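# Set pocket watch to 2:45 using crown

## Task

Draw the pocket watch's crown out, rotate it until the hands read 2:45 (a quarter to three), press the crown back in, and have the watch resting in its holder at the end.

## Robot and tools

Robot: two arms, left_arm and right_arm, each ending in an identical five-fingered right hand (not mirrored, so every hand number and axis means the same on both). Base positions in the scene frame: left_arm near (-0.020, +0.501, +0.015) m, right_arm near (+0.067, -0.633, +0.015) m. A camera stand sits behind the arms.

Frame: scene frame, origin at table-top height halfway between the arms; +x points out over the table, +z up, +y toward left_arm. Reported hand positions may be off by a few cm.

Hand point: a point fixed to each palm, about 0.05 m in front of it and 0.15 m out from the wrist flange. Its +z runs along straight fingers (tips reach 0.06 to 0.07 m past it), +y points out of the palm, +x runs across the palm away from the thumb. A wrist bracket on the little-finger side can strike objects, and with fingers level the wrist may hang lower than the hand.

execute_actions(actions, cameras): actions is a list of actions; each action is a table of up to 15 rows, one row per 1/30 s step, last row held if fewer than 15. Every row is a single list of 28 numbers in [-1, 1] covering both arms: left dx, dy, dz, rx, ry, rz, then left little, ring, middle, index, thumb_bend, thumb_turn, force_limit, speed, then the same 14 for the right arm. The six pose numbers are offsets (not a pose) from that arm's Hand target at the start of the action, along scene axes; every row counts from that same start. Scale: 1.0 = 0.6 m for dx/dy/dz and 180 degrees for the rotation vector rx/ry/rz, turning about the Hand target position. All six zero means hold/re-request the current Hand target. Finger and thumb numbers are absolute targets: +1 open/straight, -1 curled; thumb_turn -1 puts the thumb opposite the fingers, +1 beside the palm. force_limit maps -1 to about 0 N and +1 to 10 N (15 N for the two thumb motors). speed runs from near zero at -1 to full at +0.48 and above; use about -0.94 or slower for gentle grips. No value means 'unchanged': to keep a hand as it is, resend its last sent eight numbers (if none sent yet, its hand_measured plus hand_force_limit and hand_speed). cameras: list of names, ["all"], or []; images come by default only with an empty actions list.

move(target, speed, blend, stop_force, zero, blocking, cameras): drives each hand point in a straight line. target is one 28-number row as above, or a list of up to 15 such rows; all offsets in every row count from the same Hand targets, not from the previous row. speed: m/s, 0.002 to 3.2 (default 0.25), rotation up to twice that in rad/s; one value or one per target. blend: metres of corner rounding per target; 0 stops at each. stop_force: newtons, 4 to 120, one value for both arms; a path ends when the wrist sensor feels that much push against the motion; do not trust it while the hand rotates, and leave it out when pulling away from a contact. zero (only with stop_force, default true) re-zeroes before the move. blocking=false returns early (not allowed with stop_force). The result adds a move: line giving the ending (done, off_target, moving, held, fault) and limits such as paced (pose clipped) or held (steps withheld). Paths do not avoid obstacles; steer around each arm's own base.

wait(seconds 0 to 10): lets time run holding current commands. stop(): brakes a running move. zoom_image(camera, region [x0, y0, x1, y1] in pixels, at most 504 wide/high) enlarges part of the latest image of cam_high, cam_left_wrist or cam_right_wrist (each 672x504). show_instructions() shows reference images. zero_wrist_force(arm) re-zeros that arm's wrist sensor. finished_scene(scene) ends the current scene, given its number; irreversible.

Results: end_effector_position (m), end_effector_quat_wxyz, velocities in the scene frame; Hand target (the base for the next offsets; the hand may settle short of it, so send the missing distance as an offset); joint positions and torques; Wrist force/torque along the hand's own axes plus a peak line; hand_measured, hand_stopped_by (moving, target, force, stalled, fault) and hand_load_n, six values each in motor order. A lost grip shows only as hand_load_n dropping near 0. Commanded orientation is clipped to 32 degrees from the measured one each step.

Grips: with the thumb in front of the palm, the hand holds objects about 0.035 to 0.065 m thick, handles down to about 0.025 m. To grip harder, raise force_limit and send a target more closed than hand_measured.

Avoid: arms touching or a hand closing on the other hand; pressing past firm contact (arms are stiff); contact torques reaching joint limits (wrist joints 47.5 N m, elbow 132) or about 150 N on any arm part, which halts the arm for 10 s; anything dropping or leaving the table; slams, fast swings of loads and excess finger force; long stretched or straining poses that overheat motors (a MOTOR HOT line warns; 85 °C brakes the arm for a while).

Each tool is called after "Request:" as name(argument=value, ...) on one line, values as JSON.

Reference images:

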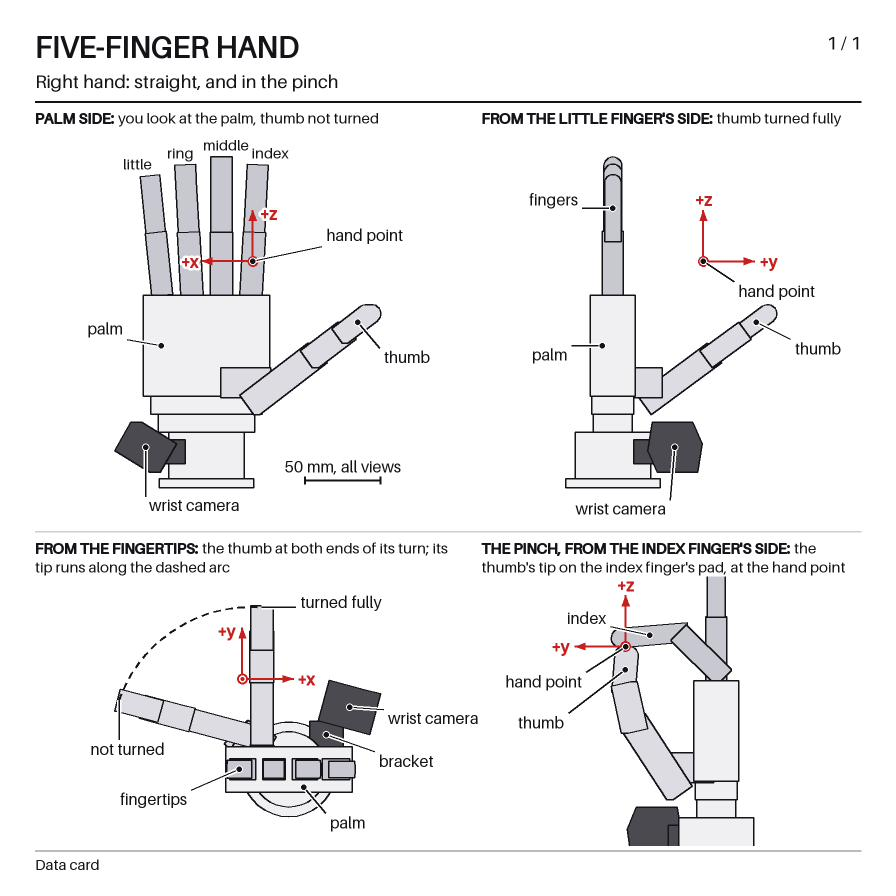

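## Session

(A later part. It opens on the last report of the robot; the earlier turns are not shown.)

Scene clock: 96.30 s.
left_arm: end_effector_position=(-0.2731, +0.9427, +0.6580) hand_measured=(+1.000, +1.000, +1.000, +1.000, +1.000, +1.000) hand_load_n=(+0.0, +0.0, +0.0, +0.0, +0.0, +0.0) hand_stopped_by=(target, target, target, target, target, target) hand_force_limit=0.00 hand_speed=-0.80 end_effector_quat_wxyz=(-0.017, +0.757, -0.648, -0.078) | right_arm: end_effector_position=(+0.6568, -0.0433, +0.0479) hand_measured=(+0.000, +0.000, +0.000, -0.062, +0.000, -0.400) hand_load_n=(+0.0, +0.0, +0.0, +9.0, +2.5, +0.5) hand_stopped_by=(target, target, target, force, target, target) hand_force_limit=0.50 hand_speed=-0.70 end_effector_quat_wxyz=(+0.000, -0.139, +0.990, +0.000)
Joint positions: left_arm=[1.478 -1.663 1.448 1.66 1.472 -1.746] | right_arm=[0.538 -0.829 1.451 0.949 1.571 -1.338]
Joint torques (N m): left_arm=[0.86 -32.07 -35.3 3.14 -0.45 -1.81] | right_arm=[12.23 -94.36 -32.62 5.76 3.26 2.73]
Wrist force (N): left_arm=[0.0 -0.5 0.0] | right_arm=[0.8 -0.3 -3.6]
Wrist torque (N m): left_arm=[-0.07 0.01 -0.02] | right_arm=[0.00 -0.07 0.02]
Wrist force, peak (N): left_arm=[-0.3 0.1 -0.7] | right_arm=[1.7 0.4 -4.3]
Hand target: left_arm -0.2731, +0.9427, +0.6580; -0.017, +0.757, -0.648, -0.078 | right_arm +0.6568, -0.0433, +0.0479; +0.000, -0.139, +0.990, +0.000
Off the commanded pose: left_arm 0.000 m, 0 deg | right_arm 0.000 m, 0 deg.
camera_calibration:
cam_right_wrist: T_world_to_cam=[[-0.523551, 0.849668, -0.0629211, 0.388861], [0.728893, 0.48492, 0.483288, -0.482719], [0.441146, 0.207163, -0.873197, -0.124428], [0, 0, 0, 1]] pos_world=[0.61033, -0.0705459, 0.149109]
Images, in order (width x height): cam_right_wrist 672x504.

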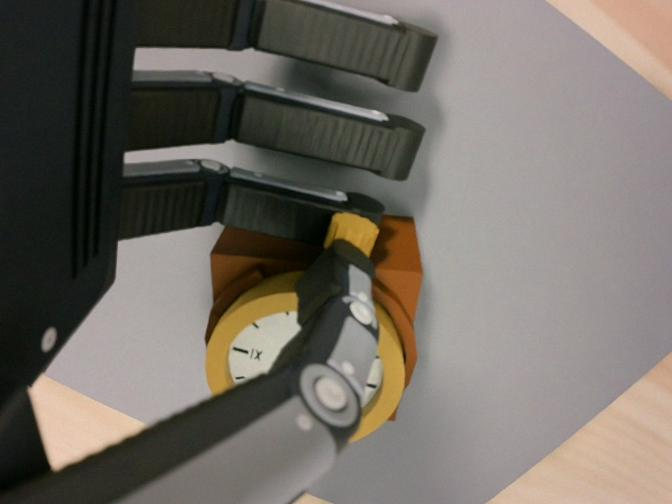

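Request:
move(target=[0,0,0,0,0,0,1,1,1,1,1,1,0,-0.8,-0.0009,0.0033,-0.0006,-0.1068,-0.0306,0,0,0,0,-0.5,0.0,-0.4,0.5,-0.7], speed=0.15, cameras=["cam_right_wrist"])

Request:
zoom_image(camera="cam_right_wrist", region=[200, 160, 460, 420])

Scene clock: 98.33 s.
left_arm: end_effector_position=(-0.2731, +0.9427, +0.6580) hand_measured=(+1.000, +1.000, +1.000, +1.000, +1.000, +1.000) hand_load_n=(+0.0, +0.0, +0.0, +0.0, +0.0, +0.0) hand_stopped_by=(target, target, target, target, target, target) hand_force_limit=0.00 hand_speed=-0.80 end_effector_quat_wxyz=(-0.017, +0.757, -0.648, -0.078) | right_arm: end_effector_position=(+0.6562, -0.0413, +0.0475) hand_measured=(+0.000, +0.000, +0.000, -0.062, +0.000, -0.400) hand_load_n=(+0.0, +0.0, +0.0, +9.0, +3.0, +1.5) hand_stopped_by=(target, target, target, force, target, target) hand_force_limit=0.50 hand_speed=-0.70 end_effector_quat_wxyz=(+0.025, -0.137, +0.975, -0.172)
Joint positions: left_arm=[1.478 -1.663 1.448 1.66 1.472 -1.746] | right_arm=[0.657 -0.754 1.329 1.119 1.898 -1.2]
Joint torques (N m): left_arm=[1.33 -33.86 -35.28 3.14 -0.8 -1.74] | right_arm=[13.28 -69.26 -36.93 6.21 4.36 2.68]
Wrist force (N): left_arm=[0.1 -0.3 0.0] | right_arm=[0.6 0.8 -1.7]
Wrist torque (N m): left_arm=[-0.04 -0.01 -0.01] | right_arm=[0.12 -0.05 -0.01]
Wrist force, peak (N): left_arm=[-0.1 -0.7 -0.6] | right_arm=[0.9 -0.2 -3.8]
Hand target: left_arm -0.2731, +0.9427, +0.6580; -0.017, +0.757, -0.648, -0.078 | right_arm +0.6562, -0.0413, +0.0475; +0.025, -0.137, +0.975, -0.172
Off the commanded pose: left_arm 0.000 m, 0 deg | right_arm 0.000 m, 0 deg.
move: done
camera_calibration:
cam_right_wrist: T_world_to_cam=[[-0.501752, 0.773434, -0.387356, 0.384867], [0.687793, 0.628288, 0.363586, -0.44453], [0.524581, -0.0839908, -0.847208, -0.192918], [0, 0, 0, 1]] pos_world=[0.600054, -0.0345795, 0.147264]
Images, in order (width x height): cam_right_wrist 672x504.

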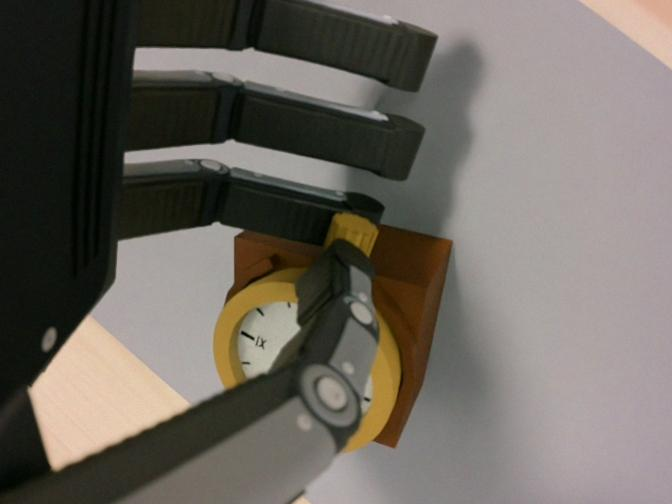

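Scaled by 1.938 from the camera's 672x504 image, which has a finer 960x720 frame.

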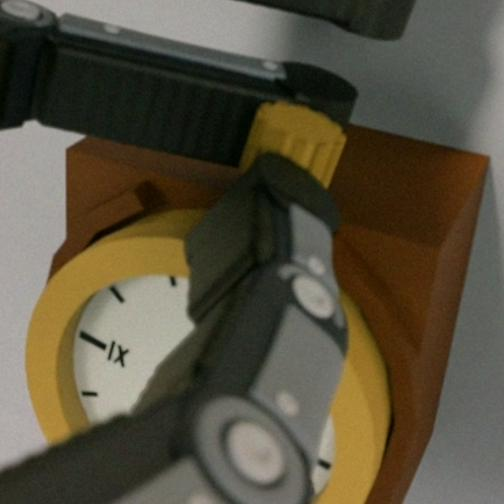

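Request:
move(target=[0,0,0,0,0,0,1,1,1,1,1,1,0,-0.8,-0.001,0.0035,-0.0023,-0.1335,-0.0383,0,0,0,0,-0.5,0.0,-0.4,0.5,-0.7], speed=0.2)

Request:
execute_actions(actions=[[[0,0,0,0,0,0,1,1,1,1,1,1,0,-0.8,0,0,0,0,0,0,0,0,0,0.1,0.0,-0.4,0.6,-0.2]],[[0,0,0,0,0,0,1,1,1,1,1,1,0,-0.8,0,0,0,0,0,0,0,0,0,0.1,0.6,-0.4,0.6,0.2]]], cameras=["cam_right_wrist"])

Request:
zoom_image(camera="cam_right_wrist", region=[200, 160, 460, 420])

Scene clock: 100.73 s.
left_arm: end_effector_position=(-0.2731, +0.9427, +0.6580) hand_measured=(+1.000, +1.000, +1.000, +1.000, +1.000, +1.000) hand_load_n=(+0.0, +0.0, +0.0, +0.0, -0.5, +0.0) hand_stopped_by=(target, target, target, target, target, target) hand_force_limit=0.00 hand_speed=-0.80 end_effector_quat_wxyz=(-0.017, +0.757, -0.648, -0.078) | right_arm: end_effector_position=(+0.6556, -0.0392, +0.0461) hand_measured=(+0.000, +0.000, +0.000, -0.062, +0.000, -0.400) hand_load_n=(+0.5, +0.0, +0.0, +9.5, +1.0, +0.0) hand_stopped_by=(target, target, target, force, target, target) hand_force_limit=0.50 hand_speed=-0.70 end_effector_quat_wxyz=(+0.054, -0.129, +0.915, -0.379)
Joint positions: left_arm=[1.478 -1.663 1.448 1.66 1.472 -1.746] | right_arm=[0.781 -0.599 1.18 1.418 2.251 -0.943]
Joint torques (N m): left_arm=[0.8 -31.37 -34.62 3.44 -0.8 -1.98] | right_arm=[13.05 -75.27 -36.59 6.82 4.15 2.67]
Wrist force (N): left_arm=[0.4 -0.3 -0.1] | right_arm=[0.5 1.0 -2.1]
Wrist torque (N m): left_arm=[-0.04 -0.04 0.01] | right_arm=[0.15 -0.14 -0.06]
Wrist force, peak (N): left_arm=[0.6 -0.8 -0.1] | right_arm=[2.4 1.9 0.3]
Hand target: left_arm -0.2731, +0.9427, +0.6580; -0.017, +0.757, -0.648, -0.078 | right_arm +0.6556, -0.0392, +0.0461; +0.054, -0.129, +0.915, -0.379
Off the commanded pose: left_arm 0.000 m, 0 deg | right_arm 0.000 m, 0 deg.
move: done

Scene clock: 101.93 s.
left_arm: end_effector_position=(-0.2731, +0.9427, +0.6580) hand_measured=(+1.000, +1.000, +1.000, +1.000, +1.000, +1.000) hand_load_n=(+0.0, +0.0, +0.0, +0.0, +0.0, +0.0) hand_stopped_by=(target, target, target, target, target, target) hand_force_limit=0.00 hand_speed=-0.80 end_effector_quat_wxyz=(-0.017, +0.757, -0.648, -0.078) | right_arm: end_effector_position=(+0.6556, -0.0392, +0.0461) hand_measured=(+0.000, +0.000, +0.000, +0.100, +0.600, -0.400) hand_load_n=(+0.0, +0.0, +0.0, +0.0, +0.0, +0.0) hand_stopped_by=(target, target, target, target, target, target) hand_force_limit=0.60 hand_speed=0.20 end_effector_quat_wxyz=(+0.054, -0.129, +0.915, -0.379)
Joint positions: left_arm=[1.478 -1.663 1.448 1.66 1.472 -1.746] | right_arm=[0.781 -0.599 1.18 1.418 2.252 -0.942]
Joint torques (N m): left_arm=[0.57 -31.7 -35.08 3.41 -0.47 -1.81] | right_arm=[11.31 -76.62 -33.78 3.83 3.4 2.57]
Wrist force (N): left_arm=[0.1 -0.6 -0.4] | right_arm=[1.1 1.7 -0.7]
Wrist torque (N m): left_arm=[-0.06 0.01 -0.01] | right_arm=[0.10 -0.12 -0.08]
Wrist force, peak (N): left_arm=[-0.4 -0.6 -0.4] | right_arm=[2.9 -2.3 -4.0]
Hand target: left_arm -0.2731, +0.9427, +0.6580; -0.017, +0.757, -0.648, -0.078 | right_arm +0.6556, -0.0392, +0.0461; +0.054, -0.129, +0.915, -0.379
Off the commanded pose: left_arm 0.000 m, 0 deg | right_arm 0.000 m, 0 deg.
camera_calibration:
cam_right_wrist: T_world_to_cam=[[-0.433652, 0.536393, -0.724036, 0.34397], [0.656152, 0.738694, 0.154258, -0.410172], [0.617584, -0.408184, -0.672291, -0.275341], [0, 0, 0, 1]] pos_world=[0.588345, 0.00609862, 0.12721]
Images, in order (width x height): cam_right_wrist 672x504.

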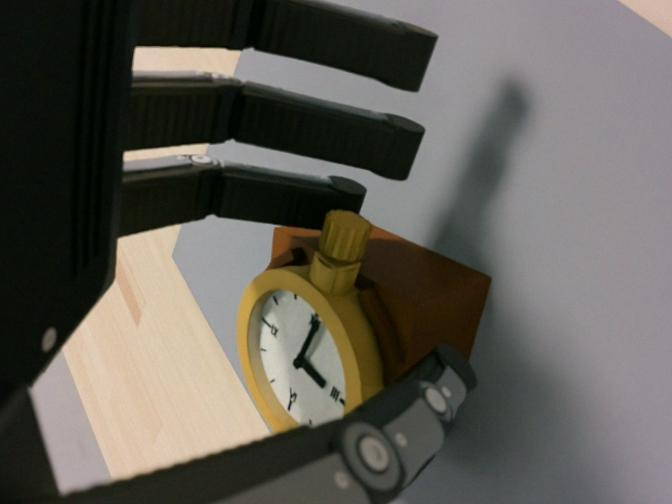

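Scaled by 1.938 from the camera's 672x504 image, which has a finer 960x720 frame.

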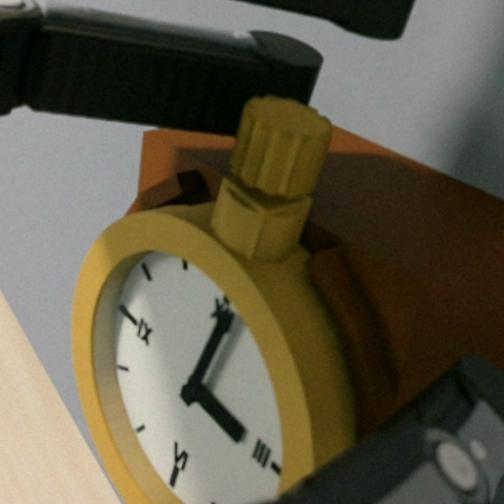

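Request:
zoom_image(camera="cam_right_wrist", region=[240, 270, 380, 430])

Scaled by 3.150 from the camera's 672x504 image, which has a finer 960x720 frame.

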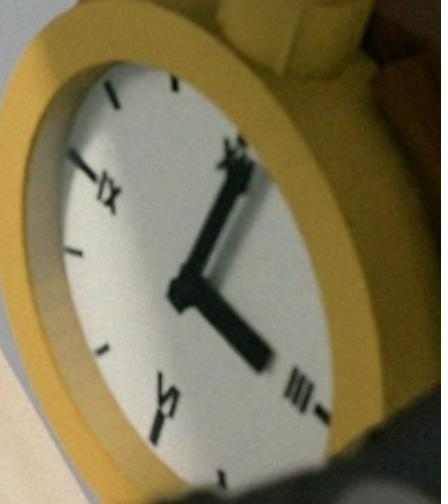

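Request:
move(target=[0,0,0,0,0,0,1,1,1,1,1,1,0,-0.8,0.002,-0.0068,0.0055,0.2403,0.0689,0,0,0,0,0.1,0.6,-0.4,0.6,0.2], speed=0.3, cameras=["cam_right_wrist"])

Request:
zoom_image(camera="cam_right_wrist", region=[200, 160, 460, 420])

Scene clock: 105.80 s.
left_arm: end_effector_position=(-0.2731, +0.9427, +0.6580) hand_measured=(+1.000, +1.000, +1.000, +1.000, +1.000, +1.000) hand_load_n=(-0.5, +0.0, +0.0, +0.0, +0.0, +0.0) hand_stopped_by=(target, target, target, target, target, target) hand_force_limit=0.00 hand_speed=-0.80 end_effector_quat_wxyz=(-0.017, +0.757, -0.648, -0.078) | right_arm: end_effector_position=(+0.6568, -0.0433, +0.0494) hand_measured=(+0.000, +0.000, +0.000, +0.100, +0.600, -0.400) hand_load_n=(+0.5, +0.0, +0.0, +0.0, +0.0, +0.0) hand_stopped_by=(target, target, target, target, target, target) hand_force_limit=0.60 hand_speed=0.20 end_effector_quat_wxyz=(+0.001, -0.139, +0.990, +0.000)
Joint positions: left_arm=[1.478 -1.663 1.448 1.66 1.472 -1.746] | right_arm=[0.538 -0.831 1.45 0.951 1.572 -1.338]
Joint torques (N m): left_arm=[0.38 -30.64 -35.26 3.5 -0.99 -2.04] | right_arm=[-7.41 -97.08 -19.6 0.1 -3.8 -3.31]
Wrist force (N): left_arm=[0.2 0.3 -0.3] | right_arm=[0.5 0.7 -0.1]
Wrist torque (N m): left_arm=[0.07 -0.02 0.03] | right_arm=[0.07 0.01 0.17]
Wrist force, peak (N): left_arm=[0.0 -0.9 0.1] | right_arm=[1.6 2.6 -0.2]
Hand target: left_arm -0.2731, +0.9427, +0.6580; -0.017, +0.757, -0.648, -0.078 | right_arm +0.6568, -0.0433, +0.0494; +0.000, -0.139, +0.990, +0.000
Off the commanded pose: left_arm 0.000 m, 0 deg | right_arm 0.000 m, 0 deg.
move: done
camera_calibration:
cam_right_wrist: T_world_to_cam=[[-0.523482, 0.849687, -0.0632276, 0.388968], [0.7289, 0.485021, 0.483177, -0.483472], [0.441216, 0.206848, -0.873237, -0.12309], [0, 0, 0, 1]] pos_world=[0.61033, -0.070546, 0.15071]
Images, in order (width x height): cam_right_wrist 672x504.

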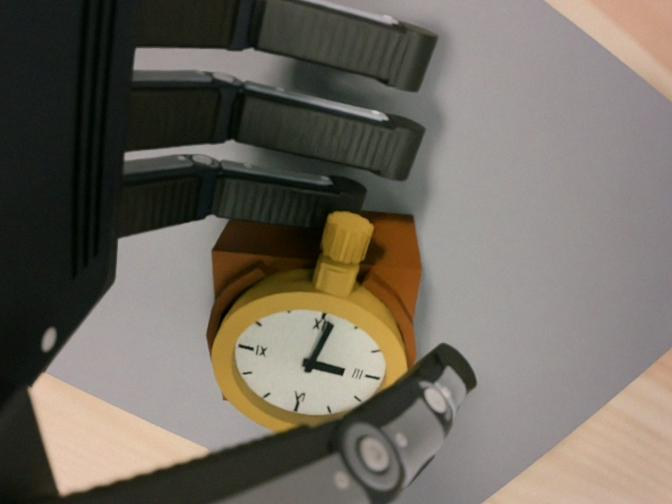

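Scaled by 1.938 from the camera's 672x504 image, which has a finer 960x720 frame.

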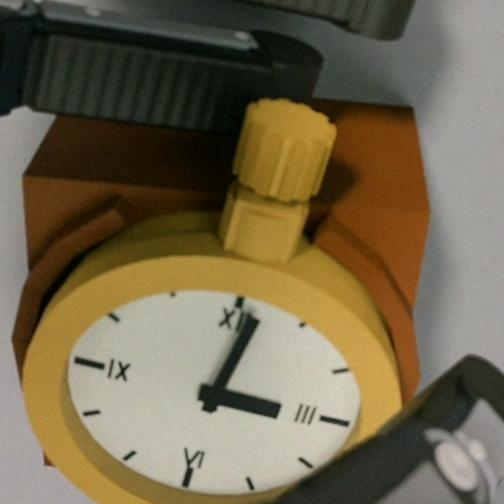

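Request:
move(target=[0,0,0,0,0,0,1,1,1,1,1,1,0,-0.8,0.0006,-0.002,0,0.0641,0.0184,0,0,0,0,0.1,0.6,-0.4,0.6,0.2], speed=0.2)

Request:
execute_actions(actions=[[[0,0,0,0,0,0,1,1,1,1,1,1,0,-0.8,0,0,0,0,0,0,0,0,0,0.1,0.0,-0.4,-0.7,-0.2]]])

Request:
move(target=[0,0,0,0,0,0,1,1,1,1,1,1,0,-0.8,0,0,-0.012,0,0,0,0,0,0,0.1,0.0,-0.4,-0.7,-0.2], speed=0.006, stop_force=4)

Request:
execute_actions(actions=[[[0,0,0,0,0,0,1,1,1,1,1,1,0,-0.8,0,0,0,0,0,0,0,0,0,-0.5,0.0,-0.4,0.6,-0.7]],[[0,0,0,0,0,0,1,1,1,1,1,1,0,-0.8,0,0,0,0,0,0,0,0,0,-0.5,0.0,-0.4,0.6,-0.7]]], cameras=["cam_right_wrist"])

Request:
zoom_image(camera="cam_right_wrist", region=[200, 160, 460, 420])

Scene clock: 107.77 s.
left_arm: end_effector_position=(-0.2731, +0.9427, +0.6580) hand_measured=(+1.000, +1.000, +1.000, +1.000, +1.000, +1.000) hand_load_n=(+0.0, +0.0, +0.0, +0.0, +0.0, +0.0) hand_stopped_by=(target, target, target, target, target, target) hand_force_limit=0.00 hand_speed=-0.80 end_effector_quat_wxyz=(-0.017, +0.757, -0.648, -0.078) | right_arm: end_effector_position=(+0.6572, -0.0445, +0.0495) hand_measured=(+0.000, +0.000, +0.000, +0.100, +0.600, -0.400) hand_load_n=(+0.0, +0.0, +0.0, +0.0, +0.0, +0.0) hand_stopped_by=(target, target, target, target, target, target) hand_force_limit=0.60 hand_speed=0.20 end_effector_quat_wxyz=(-0.014, -0.138, +0.985, +0.103)
Joint positions: left_arm=[1.478 -1.663 1.448 1.66 1.472 -1.746] | right_arm=[0.465 -0.848 1.513 0.871 1.365 -1.408]
Joint torques (N m): left_arm=[1.06 -30.17 -35.53 3.41 -0.83 -2.1] | right_arm=[-10.04 -89.94 -18.44 0.22 -3.69 -2.84]
Wrist force (N): left_arm=[-0.3 -0.1 -0.2] | right_arm=[0.7 -0.4 0.0]
Wrist torque (N m): left_arm=[0.01 0.05 -0.01] | right_arm=[-0.12 -0.03 0.13]
Wrist force, peak (N): left_arm=[0.1 -0.9 -0.2] | right_arm=[1.0 0.8 -0.2]
Hand target: left_arm -0.2731, +0.9427, +0.6580; -0.017, +0.757, -0.648, -0.078 | right_arm +0.6572, -0.0445, +0.0494; -0.014, -0.138, +0.985, +0.103
Off the commanded pose: left_arm 0.000 m, 0 deg | right_arm 0.000 m, 0 deg.
move: done

Scene clock: 108.57 s.
left_arm: end_effector_position=(-0.2731, +0.9427, +0.6580) hand_measured=(+1.000, +1.000, +1.000, +1.000, +1.000, +1.000) hand_load_n=(+0.0, +0.5, +0.0, +0.0, -0.5, +0.0) hand_stopped_by=(target, target, target, target, target, target) hand_force_limit=0.00 hand_speed=-0.80 end_effector_quat_wxyz=(-0.017, +0.757, -0.648, -0.078) | right_arm: end_effector_position=(+0.6572, -0.0445, +0.0495) hand_measured=(+0.000, +0.000, +0.000, +0.100, +0.000, -0.400) hand_load_n=(+0.0, +0.0, +0.0, +0.0, +1.0, +0.0) hand_stopped_by=(target, target, target, target, target, target) hand_force_limit=-0.70 hand_speed=-0.20 end_effector_quat_wxyz=(-0.014, -0.138, +0.985, +0.103)
Joint positions: left_arm=[1.478 -1.663 1.448 1.66 1.472 -1.746] | right_arm=[0.465 -0.848 1.513 0.871 1.364 -1.408]
Joint torques (N m): left_arm=[-0.94 -31.43 -35.55 3.21 -0.93 -2.07] | right_arm=[-9.19 -79.04 -18.96 0.19 -3.63 -2.78]
Wrist force (N): left_arm=[0.0 -0.6 -0.5] | right_arm=[0.5 0.1 -0.9]
Wrist torque (N m): left_arm=[-0.05 0.02 -0.03] | right_arm=[-0.17 -0.05 0.12]
Wrist force, peak (N): left_arm=[-0.3 -0.4 -0.7] | right_arm=[0.4 0.7 -1.6]
Hand target: left_arm -0.2731, +0.9427, +0.6580; -0.017, +0.757, -0.648, -0.078 | right_arm +0.6572, -0.0445, +0.0494; -0.014, -0.138, +0.985, +0.103
Off the commanded pose: left_arm 0.000 m, 0 deg | right_arm 0.000 m, 0 deg.

Scene clock: 110.43 s.
left_arm: end_effector_position=(-0.2731, +0.9427, +0.6580) hand_measured=(+1.000, +1.000, +1.000, +1.000, +1.000, +1.000) hand_load_n=(+0.0, +0.0, +0.0, +0.0, +0.0, +0.0) hand_stopped_by=(target, target, target, target, target, target) hand_force_limit=0.00 hand_speed=-0.80 end_effector_quat_wxyz=(-0.017, +0.757, -0.648, -0.078) | right_arm: end_effector_position=(+0.6572, -0.0445, +0.0479) hand_measured=(+0.000, +0.000, +0.000, +0.100, +0.000, -0.400) hand_load_n=(+0.0, +0.0, +0.0, +0.0, +1.0, -0.5) hand_stopped_by=(target, target, target, target, target, target) hand_force_limit=-0.70 hand_speed=-0.20 end_effector_quat_wxyz=(-0.014, -0.138, +0.985, +0.103)
Joint positions: left_arm=[1.478 -1.663 1.448 1.66 1.472 -1.746] | right_arm=[0.465 -0.846 1.514 0.868 1.364 -1.408]
Joint torques (N m): left_arm=[0.74 -32.17 -34.94 3.41 -0.74 -2.1] | right_arm=[-8.43 -91 -35.5 5.64 -3.67 -2.62]
Wrist force (N): left_arm=[-0.1 -0.2 -0.3] | right_arm=[1.5 0.3 -3.8]
Wrist torque (N m): left_arm=[-0.02 0.02 -0.01] | right_arm=[-0.06 -0.09 0.16]
Wrist force, peak (N): left_arm=[0.6 -0.6 -0.6] | right_arm=[2.4 0.3 -5.3]
Hand target: left_arm -0.2731, +0.9427, +0.6580; -0.017, +0.757, -0.648, -0.078 | right_arm +0.6572, -0.0445, +0.0479; -0.014, -0.138, +0.985, +0.103 (not the last commanded pose)
Off the commanded pose: left_arm 0.000 m, 0 deg | right_arm 0.006 m, 0 deg.
move: contact (right_arm)

Scene clock: 111.63 s.
left_arm: end_effector_position=(-0.2731, +0.9427, +0.6580) hand_measured=(+1.000, +1.000, +1.000, +1.000, +1.000, +1.000) hand_load_n=(+0.0, +0.0, +0.5, +0.0, +0.0, +0.0) hand_stopped_by=(target, target, target, target, target, target) hand_force_limit=0.00 hand_speed=-0.80 end_effector_quat_wxyz=(-0.017, +0.757, -0.648, -0.078) | right_arm: end_effector_position=(+0.6572, -0.0445, +0.0479) hand_measured=(+0.000, +0.000, +0.000, -0.062, +0.002, -0.400) hand_load_n=(+0.0, +0.0, +0.0, +8.5, +3.5, +1.5) hand_stopped_by=(target, target, target, force, target, target) hand_force_limit=0.60 hand_speed=-0.70 end_effector_quat_wxyz=(-0.014, -0.138, +0.985, +0.103)
Joint positions: left_arm=[1.478 -1.663 1.448 1.66 1.472 -1.746] | right_arm=[0.465 -0.846 1.514 0.868 1.364 -1.408]
Joint torques (N m): left_arm=[0.9 -31.47 -35.58 3.25 -0.62 -1.97] | right_arm=[-7.37 -92.29 -31.58 5.59 -3.21 -2.71]
Wrist force (N): left_arm=[-0.3 0.1 0.0] | right_arm=[0.6 0.0 -3.8]
Wrist torque (N m): left_arm=[0.01 0.05 -0.02] | right_arm=[-0.10 -0.08 0.14]
Wrist force, peak (N): left_arm=[-0.4 -0.6 -0.4] | right_arm=[0.5 0.2 -4.3]
Hand target: left_arm -0.2731, +0.9427, +0.6580; -0.017, +0.757, -0.648, -0.078 | right_arm +0.6572, -0.0445, +0.0479; -0.014, -0.138, +0.985, +0.103
Off the commanded pose: left_arm 0.000 m, 0 deg | right_arm 0.000 m, 0 deg.
camera_calibration:
cam_right_wrist: T_world_to_cam=[[-0.521321, 0.842067, 0.138372, 0.378625], [0.758237, 0.382683, 0.527855, -0.508448], [0.391537, 0.380101, -0.837987, -0.0857079], [0, 0, 0, 1]] pos_world=[0.616467, -0.0916758, 0.144174]
Images, in order (width x height): cam_right_wrist 672x504.

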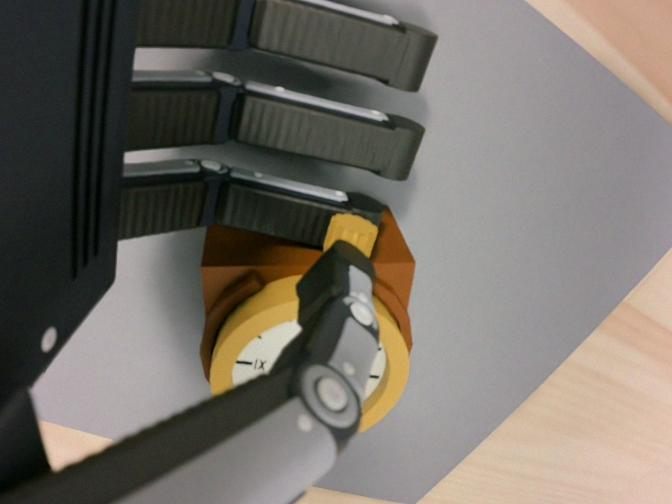

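Scaled by 1.938 from the camera's 672x504 image, which has a finer 960x720 frame.

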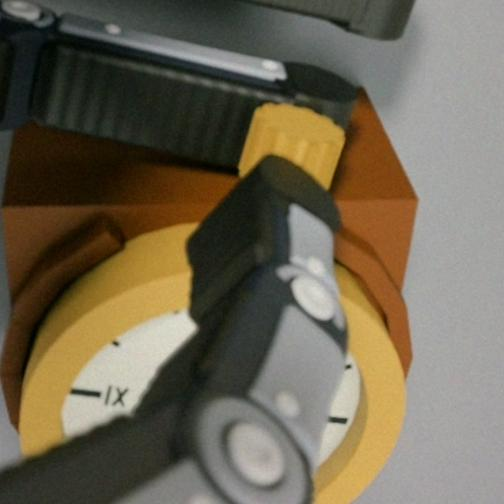

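Request:
move(target=[[0,0,0,0,0,0,1,1,1,1,1,1,0,-0.8,-0.0014,0.0048,-0.0003,-0.1709,-0.049,0,0,0,0,-0.5,0.0,-0.4,0.6,-0.7],[0,0,0,0,0,0,1,1,1,1,1,1,0,-0.8,-0.0026,0.0091,-0.0037,-0.3578,-0.1026,0,0,0,0,-0.5,0.0,-0.4,0.6,-0.7]], speed=0.25, blend=0.01, cameras=["cam_right_wrist"])

Request:
execute_actions(actions=[[[0,0,0,0,0,0,1,1,1,1,1,1,0,-0.8,0,0,0,0,0,0,0,0,0,0.1,0.0,-0.4,0.6,-0.2]],[[0,0,0,0,0,0,1,1,1,1,1,1,0,-0.8,0,0,0,0,0,0,0,0,0,0.1,0.7,-0.4,0.6,0.2]]], cameras=["cam_right_wrist"])

Request:
zoom_image(camera="cam_right_wrist", region=[200, 160, 460, 420])

Scene clock: 115.40 s.
left_arm: end_effector_position=(-0.2731, +0.9427, +0.6580) hand_measured=(+1.000, +1.000, +1.000, +1.000, +1.000, +1.000) hand_load_n=(+0.0, -0.5, +0.0, +0.0, +0.0, +0.0) hand_stopped_by=(target, target, target, target, target, target) hand_force_limit=0.00 hand_speed=-0.80 end_effector_quat_wxyz=(-0.017, +0.757, -0.648, -0.078) | right_arm: end_effector_position=(+0.6556, -0.0390, +0.0457) hand_measured=(+0.000, +0.000, +0.000, -0.062, +0.000, -0.400) hand_load_n=(+0.0, +0.0, +0.0, +8.5, +0.5, -1.5) hand_stopped_by=(target, target, target, force, target, target) hand_force_limit=0.60 hand_speed=-0.70 end_effector_quat_wxyz=(+0.065, -0.124, +0.878, -0.457)
Joint positions: left_arm=[1.478 -1.663 1.448 1.66 1.472 -1.746] | right_arm=[0.819 -0.53 1.139 1.573 2.366 -0.795]
Joint torques (N m): left_arm=[1.46 -32.54 -34.86 3.14 -0.78 -2.14] | right_arm=[11.94 -74.96 -35.51 7.06 4.34 2.61]
Wrist force (N): left_arm=[0.3 -0.4 0.0] | right_arm=[0.3 0.5 -2.5]
Wrist torque (N m): left_arm=[-0.06 -0.05 0.00] | right_arm=[0.19 -0.13 -0.16]
Wrist force, peak (N): left_arm=[-0.4 -0.6 -0.8] | right_arm=[4.5 -0.9 -0.8]
Hand target: left_arm -0.2731, +0.9427, +0.6580; -0.017, +0.757, -0.648, -0.078 | right_arm +0.6556, -0.0390, +0.0457; +0.065, -0.124, +0.878, -0.457
Off the commanded pose: left_arm 0.000 m, 0 deg | right_arm 0.000 m, 0 deg.
move: done
camera_calibration:
cam_right_wrist: T_world_to_cam=[[-0.39645, 0.406497, -0.823157, 0.318624], [0.650957, 0.756725, 0.0601759, -0.401928], [0.647365, -0.511983, -0.564616, -0.304072], [0, 0, 0, 1]] pos_world=[0.584802, 0.0189491, 0.11478]
Images, in order (width x height): cam_right_wrist 672x504.

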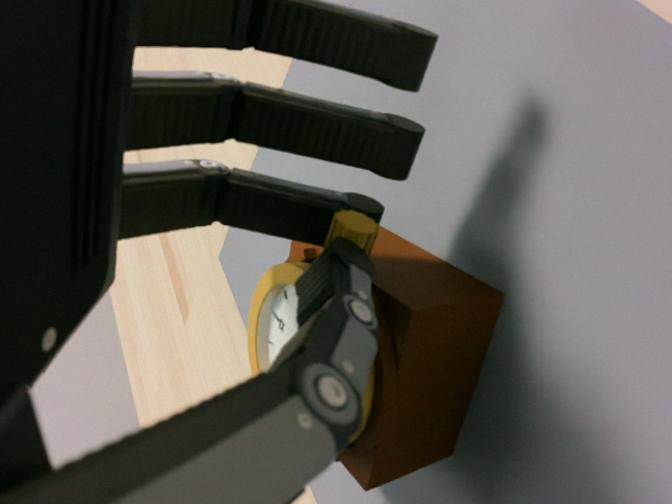

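Scene clock: 116.60 s.
left_arm: end_effector_position=(-0.2731, +0.9427, +0.6580) hand_measured=(+1.000, +1.000, +1.000, +1.000, +1.000, +1.000) hand_load_n=(+0.0, +0.0, +0.0, +0.0, +0.0, +0.0) hand_stopped_by=(target, target, target, target, target, target) hand_force_limit=0.00 hand_speed=-0.80 end_effector_quat_wxyz=(-0.017, +0.757, -0.648, -0.078) | right_arm: end_effector_position=(+0.6556, -0.0390, +0.0457) hand_measured=(+0.000, +0.000, +0.000, +0.100, +0.268, -0.400) hand_load_n=(+0.0, +0.0, +0.0, +0.0, -17.0, -1.0) hand_stopped_by=(target, target, target, target, stalled, target) hand_force_limit=0.60 hand_speed=0.20 end_effector_quat_wxyz=(+0.065, -0.124, +0.878, -0.457)
Joint positions: left_arm=[1.478 -1.663 1.448 1.66 1.472 -1.746] | right_arm=[0.819 -0.53 1.138 1.573 2.367 -0.795]
Joint torques (N m): left_arm=[-0.07 -30.47 -35.69 3.45 -0.64 -2.46] | right_arm=[9.93 -77.02 -26.81 -3.54 -1.5 1.84]
Wrist force (N): left_arm=[0.2 -0.4 -0.2] | right_arm=[9.2 -16.9 -11.6]
Wrist torque (N m): left_arm=[-0.04 -0.02 -0.01] | right_arm=[-0.22 -0.40 0.03]
Wrist force, peak (N): left_arm=[-0.3 -0.7 0.5] | right_arm=[9.6 -18.3 -10.9]
Hand target: left_arm -0.2731, +0.9427, +0.6580; -0.017, +0.757, -0.648, -0.078 | right_arm +0.6556, -0.0390, +0.0457; +0.065, -0.124, +0.878, -0.457
Off the commanded pose: left_arm 0.000 m, 0 deg | right_arm 0.000 m, 0 deg.
camera_calibration:
cam_right_wrist: T_world_to_cam=[[-0.396397, 0.406247, -0.823306, 0.318614], [0.650983, 0.75672, 0.0599632, -0.401918], [0.647372, -0.512189, -0.564421, -0.304095], [0, 0, 0, 1]] pos_world=[0.584802, 0.0189492, 0.11478]
Images, in order (width x height): cam_right_wrist 672x504.

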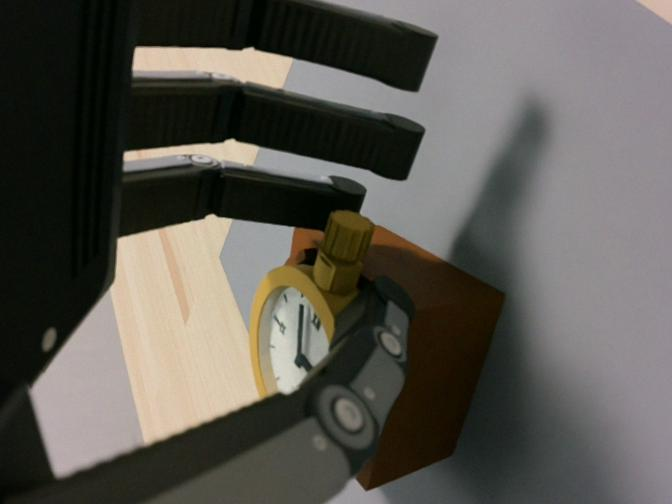

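Scaled by 1.938 from the camera's 672x504 image, which has a finer 960x720 frame.

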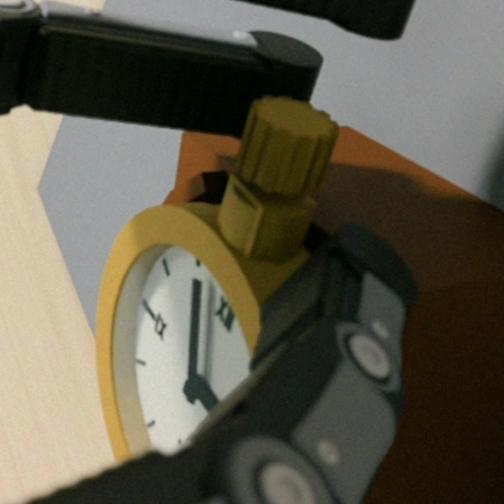

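Request:
execute_actions(actions=[[[0,0,0,0,0,0,1,1,1,1,1,1,0,-0.8,0,0,0,0,0,0,0,0,0,0.1,0.15,-0.4,0.6,-0.4]]], cameras=["cam_right_wrist"])

Request:
zoom_image(camera="cam_right_wrist", region=[200, 160, 460, 420])

Scene clock: 117.60 s.
left_arm: end_effector_position=(-0.2731, +0.9427, +0.6580) hand_measured=(+1.000, +1.000, +1.000, +1.000, +1.000, +1.000) hand_load_n=(+0.0, +0.0, +0.0, +0.0, +0.0, +0.0) hand_stopped_by=(target, target, target, target, target, target) hand_force_limit=0.00 hand_speed=-0.80 end_effector_quat_wxyz=(-0.017, +0.757, -0.648, -0.078) | right_arm: end_effector_position=(+0.6556, -0.0390, +0.0456) hand_measured=(+0.000, +0.000, +0.000, +0.100, +0.150, -0.400) hand_load_n=(+0.0, +0.0, +0.0, +0.0, +0.0, +0.0) hand_stopped_by=(target, target, target, target, target, target) hand_force_limit=0.60 hand_speed=-0.40 end_effector_quat_wxyz=(+0.065, -0.124, +0.878, -0.457)
Joint positions: left_arm=[1.478 -1.663 1.448 1.66 1.472 -1.746] | right_arm=[0.819 -0.53 1.138 1.573 2.366 -0.795]
Joint torques (N m): left_arm=[0.68 -32.62 -35.86 3.48 -0.61 -2.27] | right_arm=[3.33 -79.13 -19.93 5.99 -1.77 0.26]
Wrist force (N): left_arm=[0.0 -0.1 -0.2] | right_arm=[0.6 1.4 -0.8]
Wrist torque (N m): left_arm=[0.00 0.01 0.01] | right_arm=[0.14 -0.08 -0.19]
Wrist force, peak (N): left_arm=[0.1 -0.2 -0.8] | right_arm=[9.1 -16.8 -11.7]
Hand target: left_arm -0.2731, +0.9427, +0.6580; -0.017, +0.757, -0.648, -0.078 | right_arm +0.6556, -0.0390, +0.0457; +0.065, -0.124, +0.878, -0.457
Off the commanded pose: left_arm 0.000 m, 0 deg | right_arm 0.000 m, 0 deg.
camera_calibration:
cam_right_wrist: T_world_to_cam=[[-0.396318, 0.406391, -0.823273, 0.31844], [0.650998, 0.756693, 0.0601398, -0.401875], [0.647405, -0.512115, -0.564451, -0.304104], [0, 0, 0, 1]] pos_world=[0.584702, 0.018949, 0.11468]
Images, in order (width x height): cam_right_wrist 672x504.

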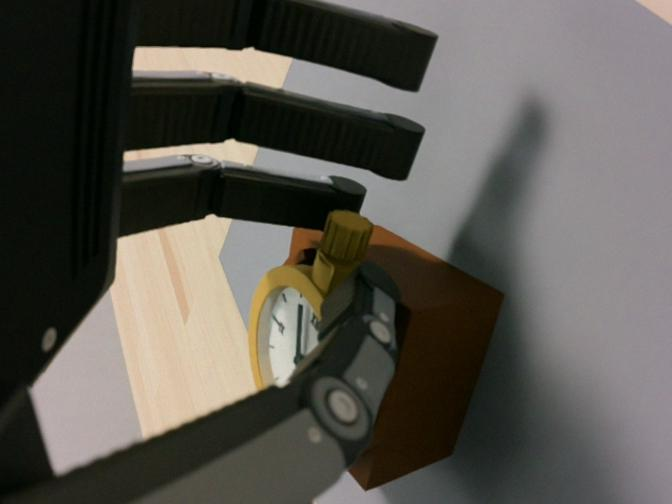

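Scaled by 1.938 from the camera's 672x504 image, which has a finer 960x720 frame.

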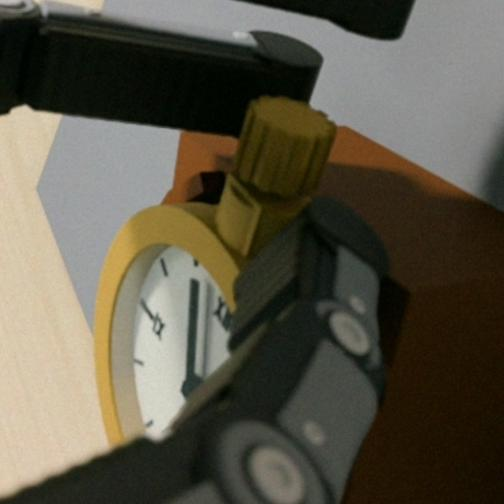

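Request:
move(target=[[0,0,0,0,0,0,1,1,1,1,1,1,0,-0.8,-0.0011,0.0039,0.0029,0,0,0,0,0,0,0.1,0.15,-0.4,0.6,-0.4],[0,0,0,0,0,0,1,1,1,1,1,1,0,-0.8,0.002,-0.0072,0.0087,0.2937,0.0842,0,0,0,0,0.1,0.15,-0.4,0.6,-0.4]], speed=0.3, blend=0.001)

Request:
execute_actions(actions=[[[0,0,0,0,0,0,1,1,1,1,1,1,0,-0.8,0,0,0,0,0,0,0,0,0,0.1,0.6,-0.4,0.6,0.2]]], cameras=["cam_right_wrist"])

Request:
zoom_image(camera="cam_right_wrist", region=[200, 160, 460, 420])

Scene clock: 120.63 s.
left_arm: end_effector_position=(-0.2731, +0.9427, +0.6580) hand_measured=(+1.000, +1.000, +1.000, +1.000, +1.000, +1.000) hand_load_n=(+0.0, +0.0, +0.0, +0.0, +0.0, +0.0) hand_stopped_by=(target, target, target, target, target, target) hand_force_limit=0.00 hand_speed=-0.80 end_effector_quat_wxyz=(-0.017, +0.757, -0.648, -0.078) | right_arm: end_effector_position=(+0.6568, -0.0433, +0.0509) hand_measured=(+0.000, +0.000, +0.000, +0.100, +0.150, -0.400) hand_load_n=(+0.0, +0.5, +0.0, +0.0, +0.0, +0.0) hand_stopped_by=(target, target, target, target, target, target) hand_force_limit=0.60 hand_speed=-0.40 end_effector_quat_wxyz=(+0.001, -0.139, +0.990, +0.000)
Joint positions: left_arm=[1.478 -1.663 1.448 1.66 1.472 -1.746] | right_arm=[0.538 -0.832 1.45 0.953 1.572 -1.338]
Joint torques (N m): left_arm=[1.69 -31.06 -36.05 3.67 -0.68 -2.33] | right_arm=[-11.39 -96.86 -21 -0.02 -3.9 -2.45]
Wrist force (N): left_arm=[0.1 -0.2 -0.5] | right_arm=[-0.4 0.8 -0.3]
Wrist torque (N m): left_arm=[0.00 0.00 0.00] | right_arm=[0.09 0.15 0.12]
Wrist force, peak (N): left_arm=[0.5 -0.5 -0.6] | right_arm=[0.8 2.3 -1.7]
Hand target: left_arm -0.2731, +0.9427, +0.6580; -0.017, +0.757, -0.648, -0.078 | right_arm +0.6568, -0.0433, +0.0509; +0.000, -0.139, +0.990, +0.000
Off the commanded pose: left_arm 0.000 m, 0 deg | right_arm 0.000 m, 0 deg.
move: done

Scene clock: 121.33 s.
left_arm: end_effector_position=(-0.2731, +0.9427, +0.6580) hand_measured=(+1.000, +1.000, +1.000, +1.000, +1.000, +1.000) hand_load_n=(+0.0, +0.0, +0.0, +0.0, +0.0, +0.0) hand_stopped_by=(target, target, target, target, target, target) hand_force_limit=0.00 hand_speed=-0.80 end_effector_quat_wxyz=(-0.017, +0.757, -0.648, -0.078) | right_arm: end_effector_position=(+0.6568, -0.0433, +0.0509) hand_measured=(+0.000, +0.000, +0.000, +0.100, +0.600, -0.400) hand_load_n=(+0.0, +0.0, -0.5, +0.0, +0.0, +0.0) hand_stopped_by=(target, target, target, target, target, target) hand_force_limit=0.60 hand_speed=0.20 end_effector_quat_wxyz=(+0.000, -0.139, +0.990, +0.000)
Joint positions: left_arm=[1.478 -1.663 1.448 1.66 1.472 -1.746] | right_arm=[0.538 -0.832 1.45 0.952 1.571 -1.338]
Joint torques (N m): left_arm=[-0.02 -29.7 -35.65 3.62 -0.57 -2.14] | right_arm=[-8.66 -96.98 -20.21 -0.11 -4.36 -2.65]
Wrist force (N): left_arm=[0.0 0.3 -0.3] | right_arm=[0.1 0.4 -0.2]
Wrist torque (N m): left_arm=[0.06 0.02 0.00] | right_arm=[0.04 0.08 0.13]
Wrist force, peak (N): left_arm=[-0.4 -0.4 -0.4] | right_arm=[-0.3 0.9 -0.1]
Hand target: left_arm -0.2731, +0.9427, +0.6580; -0.017, +0.757, -0.648, -0.078 | right_arm +0.6568, -0.0433, +0.0509; +0.000, -0.139, +0.990, +0.000
Off the commanded pose: left_arm 0.000 m, 0 deg | right_arm 0.000 m, 0 deg.
camera_calibration:
cam_right_wrist: T_world_to_cam=[[-0.523489, 0.849709, -0.0628797, 0.389094], [0.728937, 0.484848, 0.483293, -0.484153], [0.441146, 0.207163, -0.873197, -0.121788], [0, 0, 0, 1]] pos_world=[0.61033, -0.0706462, 0.152109]
Images, in order (width x height): cam_right_wrist 672x504.

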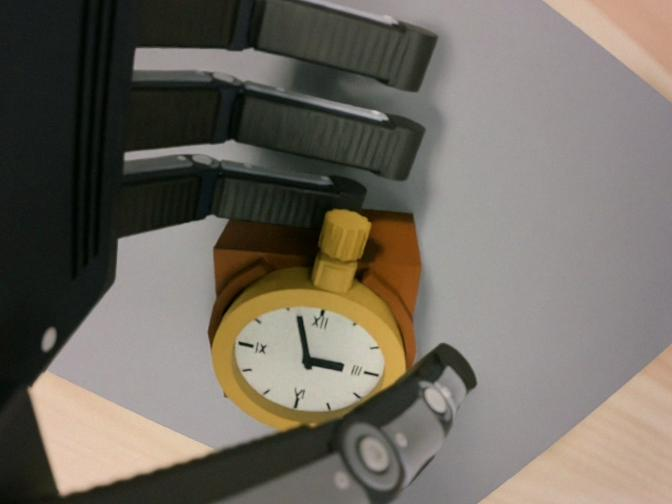

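Scaled by 1.938 from the camera's 672x504 image, which has a finer 960x720 frame.

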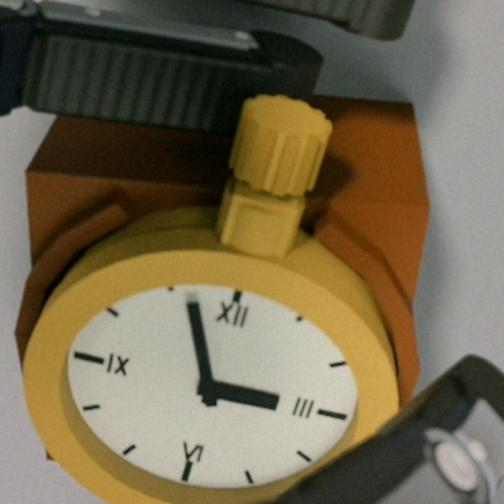

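Request:
move(target=[0,0,0,0,0,0,1,1,1,1,1,1,0,-0.8,0.0013,-0.0045,0,0.0641,0.0184,0,0,0,0,0.1,0.0,-0.4,-0.7,-0.2], speed=0.2)

Request:
move(target=[0,0,0,0,0,0,1,1,1,1,1,1,0,-0.8,0,0,-0.012,0,0,0,0,0,0,0.1,0.0,-0.4,-0.7,-0.2], speed=0.008, stop_force=4)

Request:
execute_actions(actions=[[[0,0,0,0,0,0,1,1,1,1,1,1,0,-0.8,0,0,0,0,0,0,0,0,0,-0.5,0.0,-0.4,1.0,-0.65]],[[0,0,0,0,0,0,1,1,1,1,1,1,0,-0.8,0,0,0,0,0,0,0,0,0,-0.5,0.0,-0.4,1.0,-0.65]]], cameras=["cam_right_wrist"])

Request:
zoom_image(camera="cam_right_wrist", region=[280, 180, 420, 320])

Scene clock: 123.80 s.
left_arm: end_effector_position=(-0.2731, +0.9427, +0.6580) hand_measured=(+1.000, +1.000, +1.000, +1.000, +1.000, +1.000) hand_load_n=(+0.0, +0.0, +0.0, +0.0, +0.0, +0.0) hand_stopped_by=(target, target, target, target, target, target) hand_force_limit=0.00 hand_speed=-0.80 end_effector_quat_wxyz=(-0.017, +0.757, -0.648, -0.078) | right_arm: end_effector_position=(+0.6576, -0.0460, +0.0509) hand_measured=(+0.000, +0.000, +0.000, +0.100, +0.000, -0.400) hand_load_n=(+0.0, +0.0, +0.0, +0.0, +0.0, +0.0) hand_stopped_by=(target, target, target, target, target, target) hand_force_limit=-0.70 hand_speed=-0.20 end_effector_quat_wxyz=(-0.014, -0.138, +0.985, +0.103)
Joint positions: left_arm=[1.478 -1.663 1.448 1.66 1.472 -1.746] | right_arm=[0.463 -0.85 1.514 0.872 1.365 -1.41]
Joint torques (N m): left_arm=[0.6 -31.87 -35.74 3.47 -0.71 -2.3] | right_arm=[-6.6 -92.86 -18.73 0.42 -4.17 -2.68]
Wrist force (N): left_arm=[0.2 -0.3 -0.5] | right_arm=[-0.2 0.2 -0.3]
Wrist torque (N m): left_arm=[-0.02 -0.02 0.00] | right_arm=[-0.02 0.11 0.09]
Wrist force, peak (N): left_arm=[-0.4 0.1 -0.7] | right_arm=[-0.8 0.7 0.3]
Hand target: left_arm -0.2731, +0.9427, +0.6580; -0.017, +0.757, -0.648, -0.078 | right_arm +0.6576, -0.0460, +0.0509; -0.014, -0.138, +0.985, +0.103
Off the commanded pose: left_arm 0.000 m, 0 deg | right_arm 0.000 m, 0 deg.
move: done

Scene clock: 125.77 s.
left_arm: end_effector_position=(-0.2731, +0.9427, +0.6580) hand_measured=(+1.000, +1.000, +1.000, +1.000, +1.000, +1.000) hand_load_n=(+0.0, +0.0, +0.0, +0.0, +0.0, +0.0) hand_stopped_by=(target, target, target, target, target, target) hand_force_limit=0.00 hand_speed=-0.80 end_effector_quat_wxyz=(-0.017, +0.757, -0.648, -0.078) | right_arm: end_effector_position=(+0.6576, -0.0460, +0.0469) hand_measured=(+0.000, +0.000, +0.000, +0.100, +0.000, -0.400) hand_load_n=(+0.0, +0.0, +0.0, +0.0, +0.0, +0.0) hand_stopped_by=(target, target, target, target, target, target) hand_force_limit=-0.70 hand_speed=-0.20 end_effector_quat_wxyz=(-0.014, -0.138, +0.985, +0.103)
Joint positions: left_arm=[1.478 -1.663 1.448 1.66 1.472 -1.746] | right_arm=[0.463 -0.846 1.516 0.867 1.364 -1.41]
Joint torques (N m): left_arm=[0.24 -30.21 -36.32 3.62 -0.71 -2.53] | right_arm=[-2.2 -92.54 -35.06 6.31 -3.98 -2.41]
Wrist force (N): left_arm=[0.1 0.1 -0.1] | right_arm=[0.1 -0.3 -0.8]
Wrist torque (N m): left_arm=[0.02 0.00 0.01] | right_arm=[-0.12 0.05 0.09]
Wrist force, peak (N): left_arm=[-0.4 -0.7 0.1] | right_arm=[1.1 -0.2 -4.5]
Hand target: left_arm -0.2731, +0.9427, +0.6580; -0.017, +0.757, -0.648, -0.078 | right_arm +0.6576, -0.0460, +0.0469; -0.014, -0.138, +0.985, +0.103 (not the last commanded pose)
Off the commanded pose: left_arm 0.000 m, 0 deg | right_arm 0.003 m, 0 deg.
move: contact (right_arm)

Scene clock: 126.97 s.
left_arm: end_effector_position=(-0.2731, +0.9427, +0.6580) hand_measured=(+1.000, +1.000, +1.000, +1.000, +1.000, +1.000) hand_load_n=(+0.0, +0.0, +0.0, +0.0, +0.0, +0.0) hand_stopped_by=(target, target, target, target, target, target) hand_force_limit=0.00 hand_speed=-0.80 end_effector_quat_wxyz=(-0.017, +0.757, -0.648, -0.078) | right_arm: end_effector_position=(+0.6576, -0.0460, +0.0469) hand_measured=(+0.000, +0.000, +0.000, -0.086, +0.000, -0.400) hand_load_n=(+0.0, +0.0, +0.0, +13.0, +1.5, -1.0) hand_stopped_by=(target, target, target, force, target, target) hand_force_limit=1.00 hand_speed=-0.65 end_effector_quat_wxyz=(-0.014, -0.138, +0.985, +0.103)
Joint positions: left_arm=[1.478 -1.663 1.448 1.66 1.472 -1.746] | right_arm=[0.463 -0.846 1.516 0.867 1.364 -1.41]
Joint torques (N m): left_arm=[2.23 -32.04 -35.55 3.27 -0.7 -2.25] | right_arm=[-2.36 -93.47 -34 4.09 -3.7 -2.73]
Wrist force (N): left_arm=[-0.3 -0.2 -0.3] | right_arm=[0.9 -0.5 0.3]
Wrist torque (N m): left_arm=[-0.02 0.06 -0.03] | right_arm=[-0.09 0.17 0.06]
Wrist force, peak (N): left_arm=[0.3 -0.6 0.1] | right_arm=[1.8 -0.9 -0.2]
Hand target: left_arm -0.2731, +0.9427, +0.6580; -0.017, +0.757, -0.648, -0.078 | right_arm +0.6576, -0.0460, +0.0469; -0.014, -0.138, +0.985, +0.103
Off the commanded pose: left_arm 0.000 m, 0 deg | right_arm 0.000 m, 0 deg.
camera_calibration:
cam_right_wrist: T_world_to_cam=[[-0.521311, 0.842072, 0.138379, 0.380326], [0.758244, 0.382671, 0.527853, -0.507564], [0.391537, 0.380101, -0.837987, -0.0861781], [0, 0, 0, 1]] pos_world=[0.616867, -0.0932758, 0.143074]
Images, in order (width x height): cam_right_wrist 672x504.

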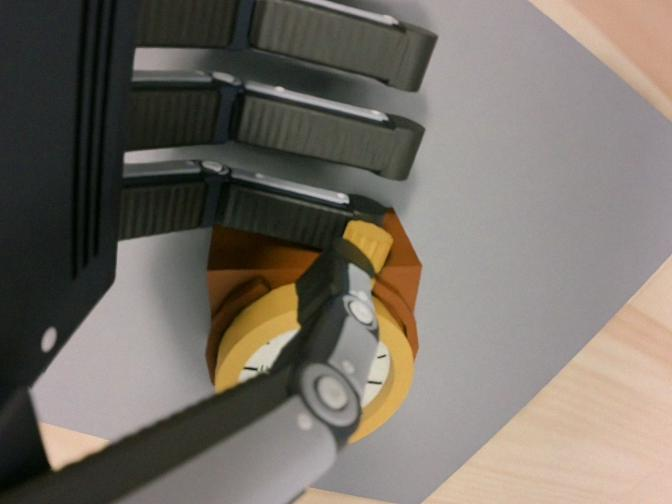

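Scaled by 3.600 from the camera's 672x504 image, which has a finer 960x720 frame.

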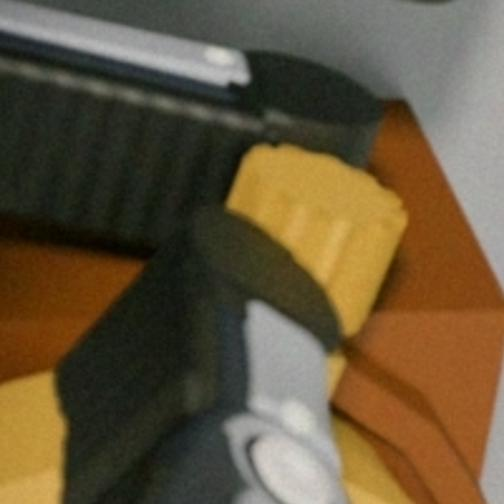

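Request:
execute_actions(actions=[[[0,0,0,0,0,0,1,1,1,1,1,1,0,-0.8,0,0,0,0,0,0,0,0,0,0.1,0.0,-0.4,0.6,-0.2]]])

Request:
move(target=[[0,0,0,0,0,0,1,1,1,1,1,1,0,-0.8,0,0,0.0068,0,0,0,0,0,0,0.1,0.0,-0.4,0.6,-0.2],[0,0,0,0,0,0,1,1,1,1,1,1,0,-0.8,-0.0027,0.0095,0.0068,0,0,0,0,0,0,0.1,0.0,-0.4,0.6,-0.2]], speed=0.03, cameras=["cam_right_wrist"])

Request:
zoom_image(camera="cam_right_wrist", region=[280, 180, 420, 320])

Scene clock: 128.33 s.
left_arm: end_effector_position=(-0.2731, +0.9427, +0.6580) hand_measured=(+1.000, +1.000, +1.000, +1.000, +1.000, +1.000) hand_load_n=(+0.0, +0.0, +0.0, +0.0, +0.0, +0.0) hand_stopped_by=(target, target, target, target, target, target) hand_force_limit=0.00 hand_speed=-0.80 end_effector_quat_wxyz=(-0.017, +0.757, -0.648, -0.078) | right_arm: end_effector_position=(+0.6576, -0.0460, +0.0469) hand_measured=(+0.000, +0.000, +0.000, +0.100, +0.000, -0.400) hand_load_n=(+0.0, +0.0, +0.0, +0.0, +0.0, +0.0) hand_stopped_by=(target, target, target, target, target, target) hand_force_limit=0.60 hand_speed=-0.20 end_effector_quat_wxyz=(-0.014, -0.138, +0.985, +0.103)
Joint positions: left_arm=[1.478 -1.663 1.448 1.66 1.472 -1.746] | right_arm=[0.463 -0.846 1.516 0.867 1.364 -1.41]
Joint torques (N m): left_arm=[1.28 -31.85 -35.3 3.53 -0.9 -2.51] | right_arm=[3.36 -92.24 -33.26 1.76 -4.23 -2.4]
Wrist force (N): left_arm=[0.2 -0.4 0.2] | right_arm=[-0.5 -0.1 -0.1]
Wrist torque (N m): left_arm=[-0.07 -0.02 0.00] | right_arm=[-0.08 0.14 0.08]
Wrist force, peak (N): left_arm=[0.3 -0.6 -0.5] | right_arm=[0.2 -0.5 -2.0]
Hand target: left_arm -0.2731, +0.9427, +0.6580; -0.017, +0.757, -0.648, -0.078 | right_arm +0.6576, -0.0460, +0.0469; -0.014, -0.138, +0.985, +0.103
Off the commanded pose: left_arm 0.000 m, 0 deg | right_arm 0.000 m, 0 deg.

Scene clock: 129.50 s.
left_arm: end_effector_position=(-0.2731, +0.9427, +0.6580) hand_measured=(+1.000, +1.000, +1.000, +1.000, +1.000, +1.000) hand_load_n=(+0.0, +0.0, +0.0, +0.0, +0.0, +0.0) hand_stopped_by=(target, target, target, target, target, target) hand_force_limit=0.00 hand_speed=-0.80 end_effector_quat_wxyz=(-0.017, +0.757, -0.648, -0.078) | right_arm: end_effector_position=(+0.6560, -0.0405, +0.0510) hand_measured=(+0.000, +0.000, +0.000, +0.100, +0.000, -0.400) hand_load_n=(+0.0, +0.0, +0.0, +0.0, +0.0, +0.0) hand_stopped_by=(target, target, target, target, target, target) hand_force_limit=0.60 hand_speed=-0.20 end_effector_quat_wxyz=(-0.014, -0.138, +0.985, +0.104)
Joint positions: left_arm=[1.478 -1.663 1.448 1.66 1.472 -1.746] | right_arm=[0.471 -0.847 1.509 0.873 1.364 -1.402]
Joint torques (N m): left_arm=[-0.11 -29.5 -35.6 3.38 -0.56 -2.31] | right_arm=[9.93 -61.42 -36.14 5.8 3.04 2.65]
Wrist force (N): left_arm=[0.4 -0.4 0.0] | right_arm=[0.2 -1.0 -0.3]
Wrist torque (N m): left_arm=[-0.05 -0.06 0.01] | right_arm=[-0.11 0.19 -0.13]
Wrist force, peak (N): left_arm=[0.0 -0.6 -0.5] | right_arm=[0.2 -1.0 -0.3]
Hand target: left_arm -0.2731, +0.9427, +0.6580; -0.017, +0.757, -0.648, -0.078 | right_arm +0.6560, -0.0403, +0.0509; -0.014, -0.138, +0.985, +0.103
Off the commanded pose: left_arm 0.000 m, 0 deg | right_arm 0.000 m, 0 deg.
move: done
camera_calibration:
cam_right_wrist: T_world_to_cam=[[-0.521291, 0.842067, 0.138487, 0.374303], [0.758265, 0.382598, 0.527875, -0.510771], [0.391521, 0.380187, -0.837955, -0.0841495], [0, 0, 0, 1]] pos_world=[0.615367, -0.087776, 0.147274]
Images, in order (width x height): cam_right_wrist 672x504.

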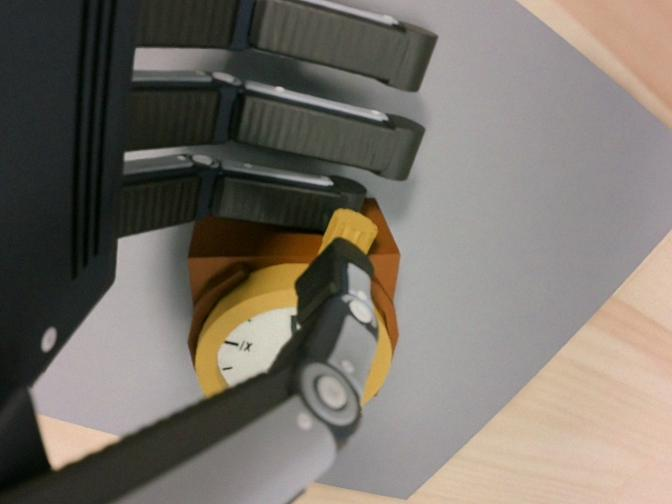

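Scaled by 3.600 from the camera's 672x504 image, which has a finer 960x720 frame.

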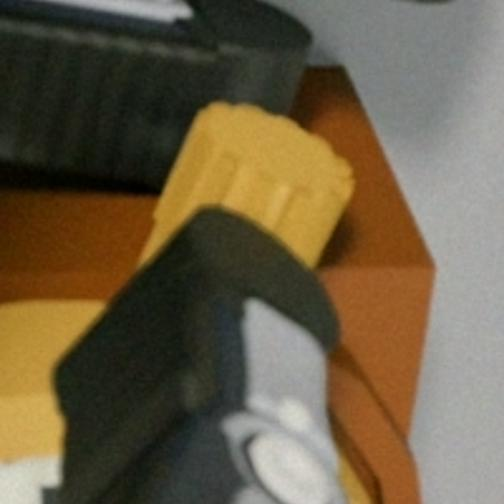

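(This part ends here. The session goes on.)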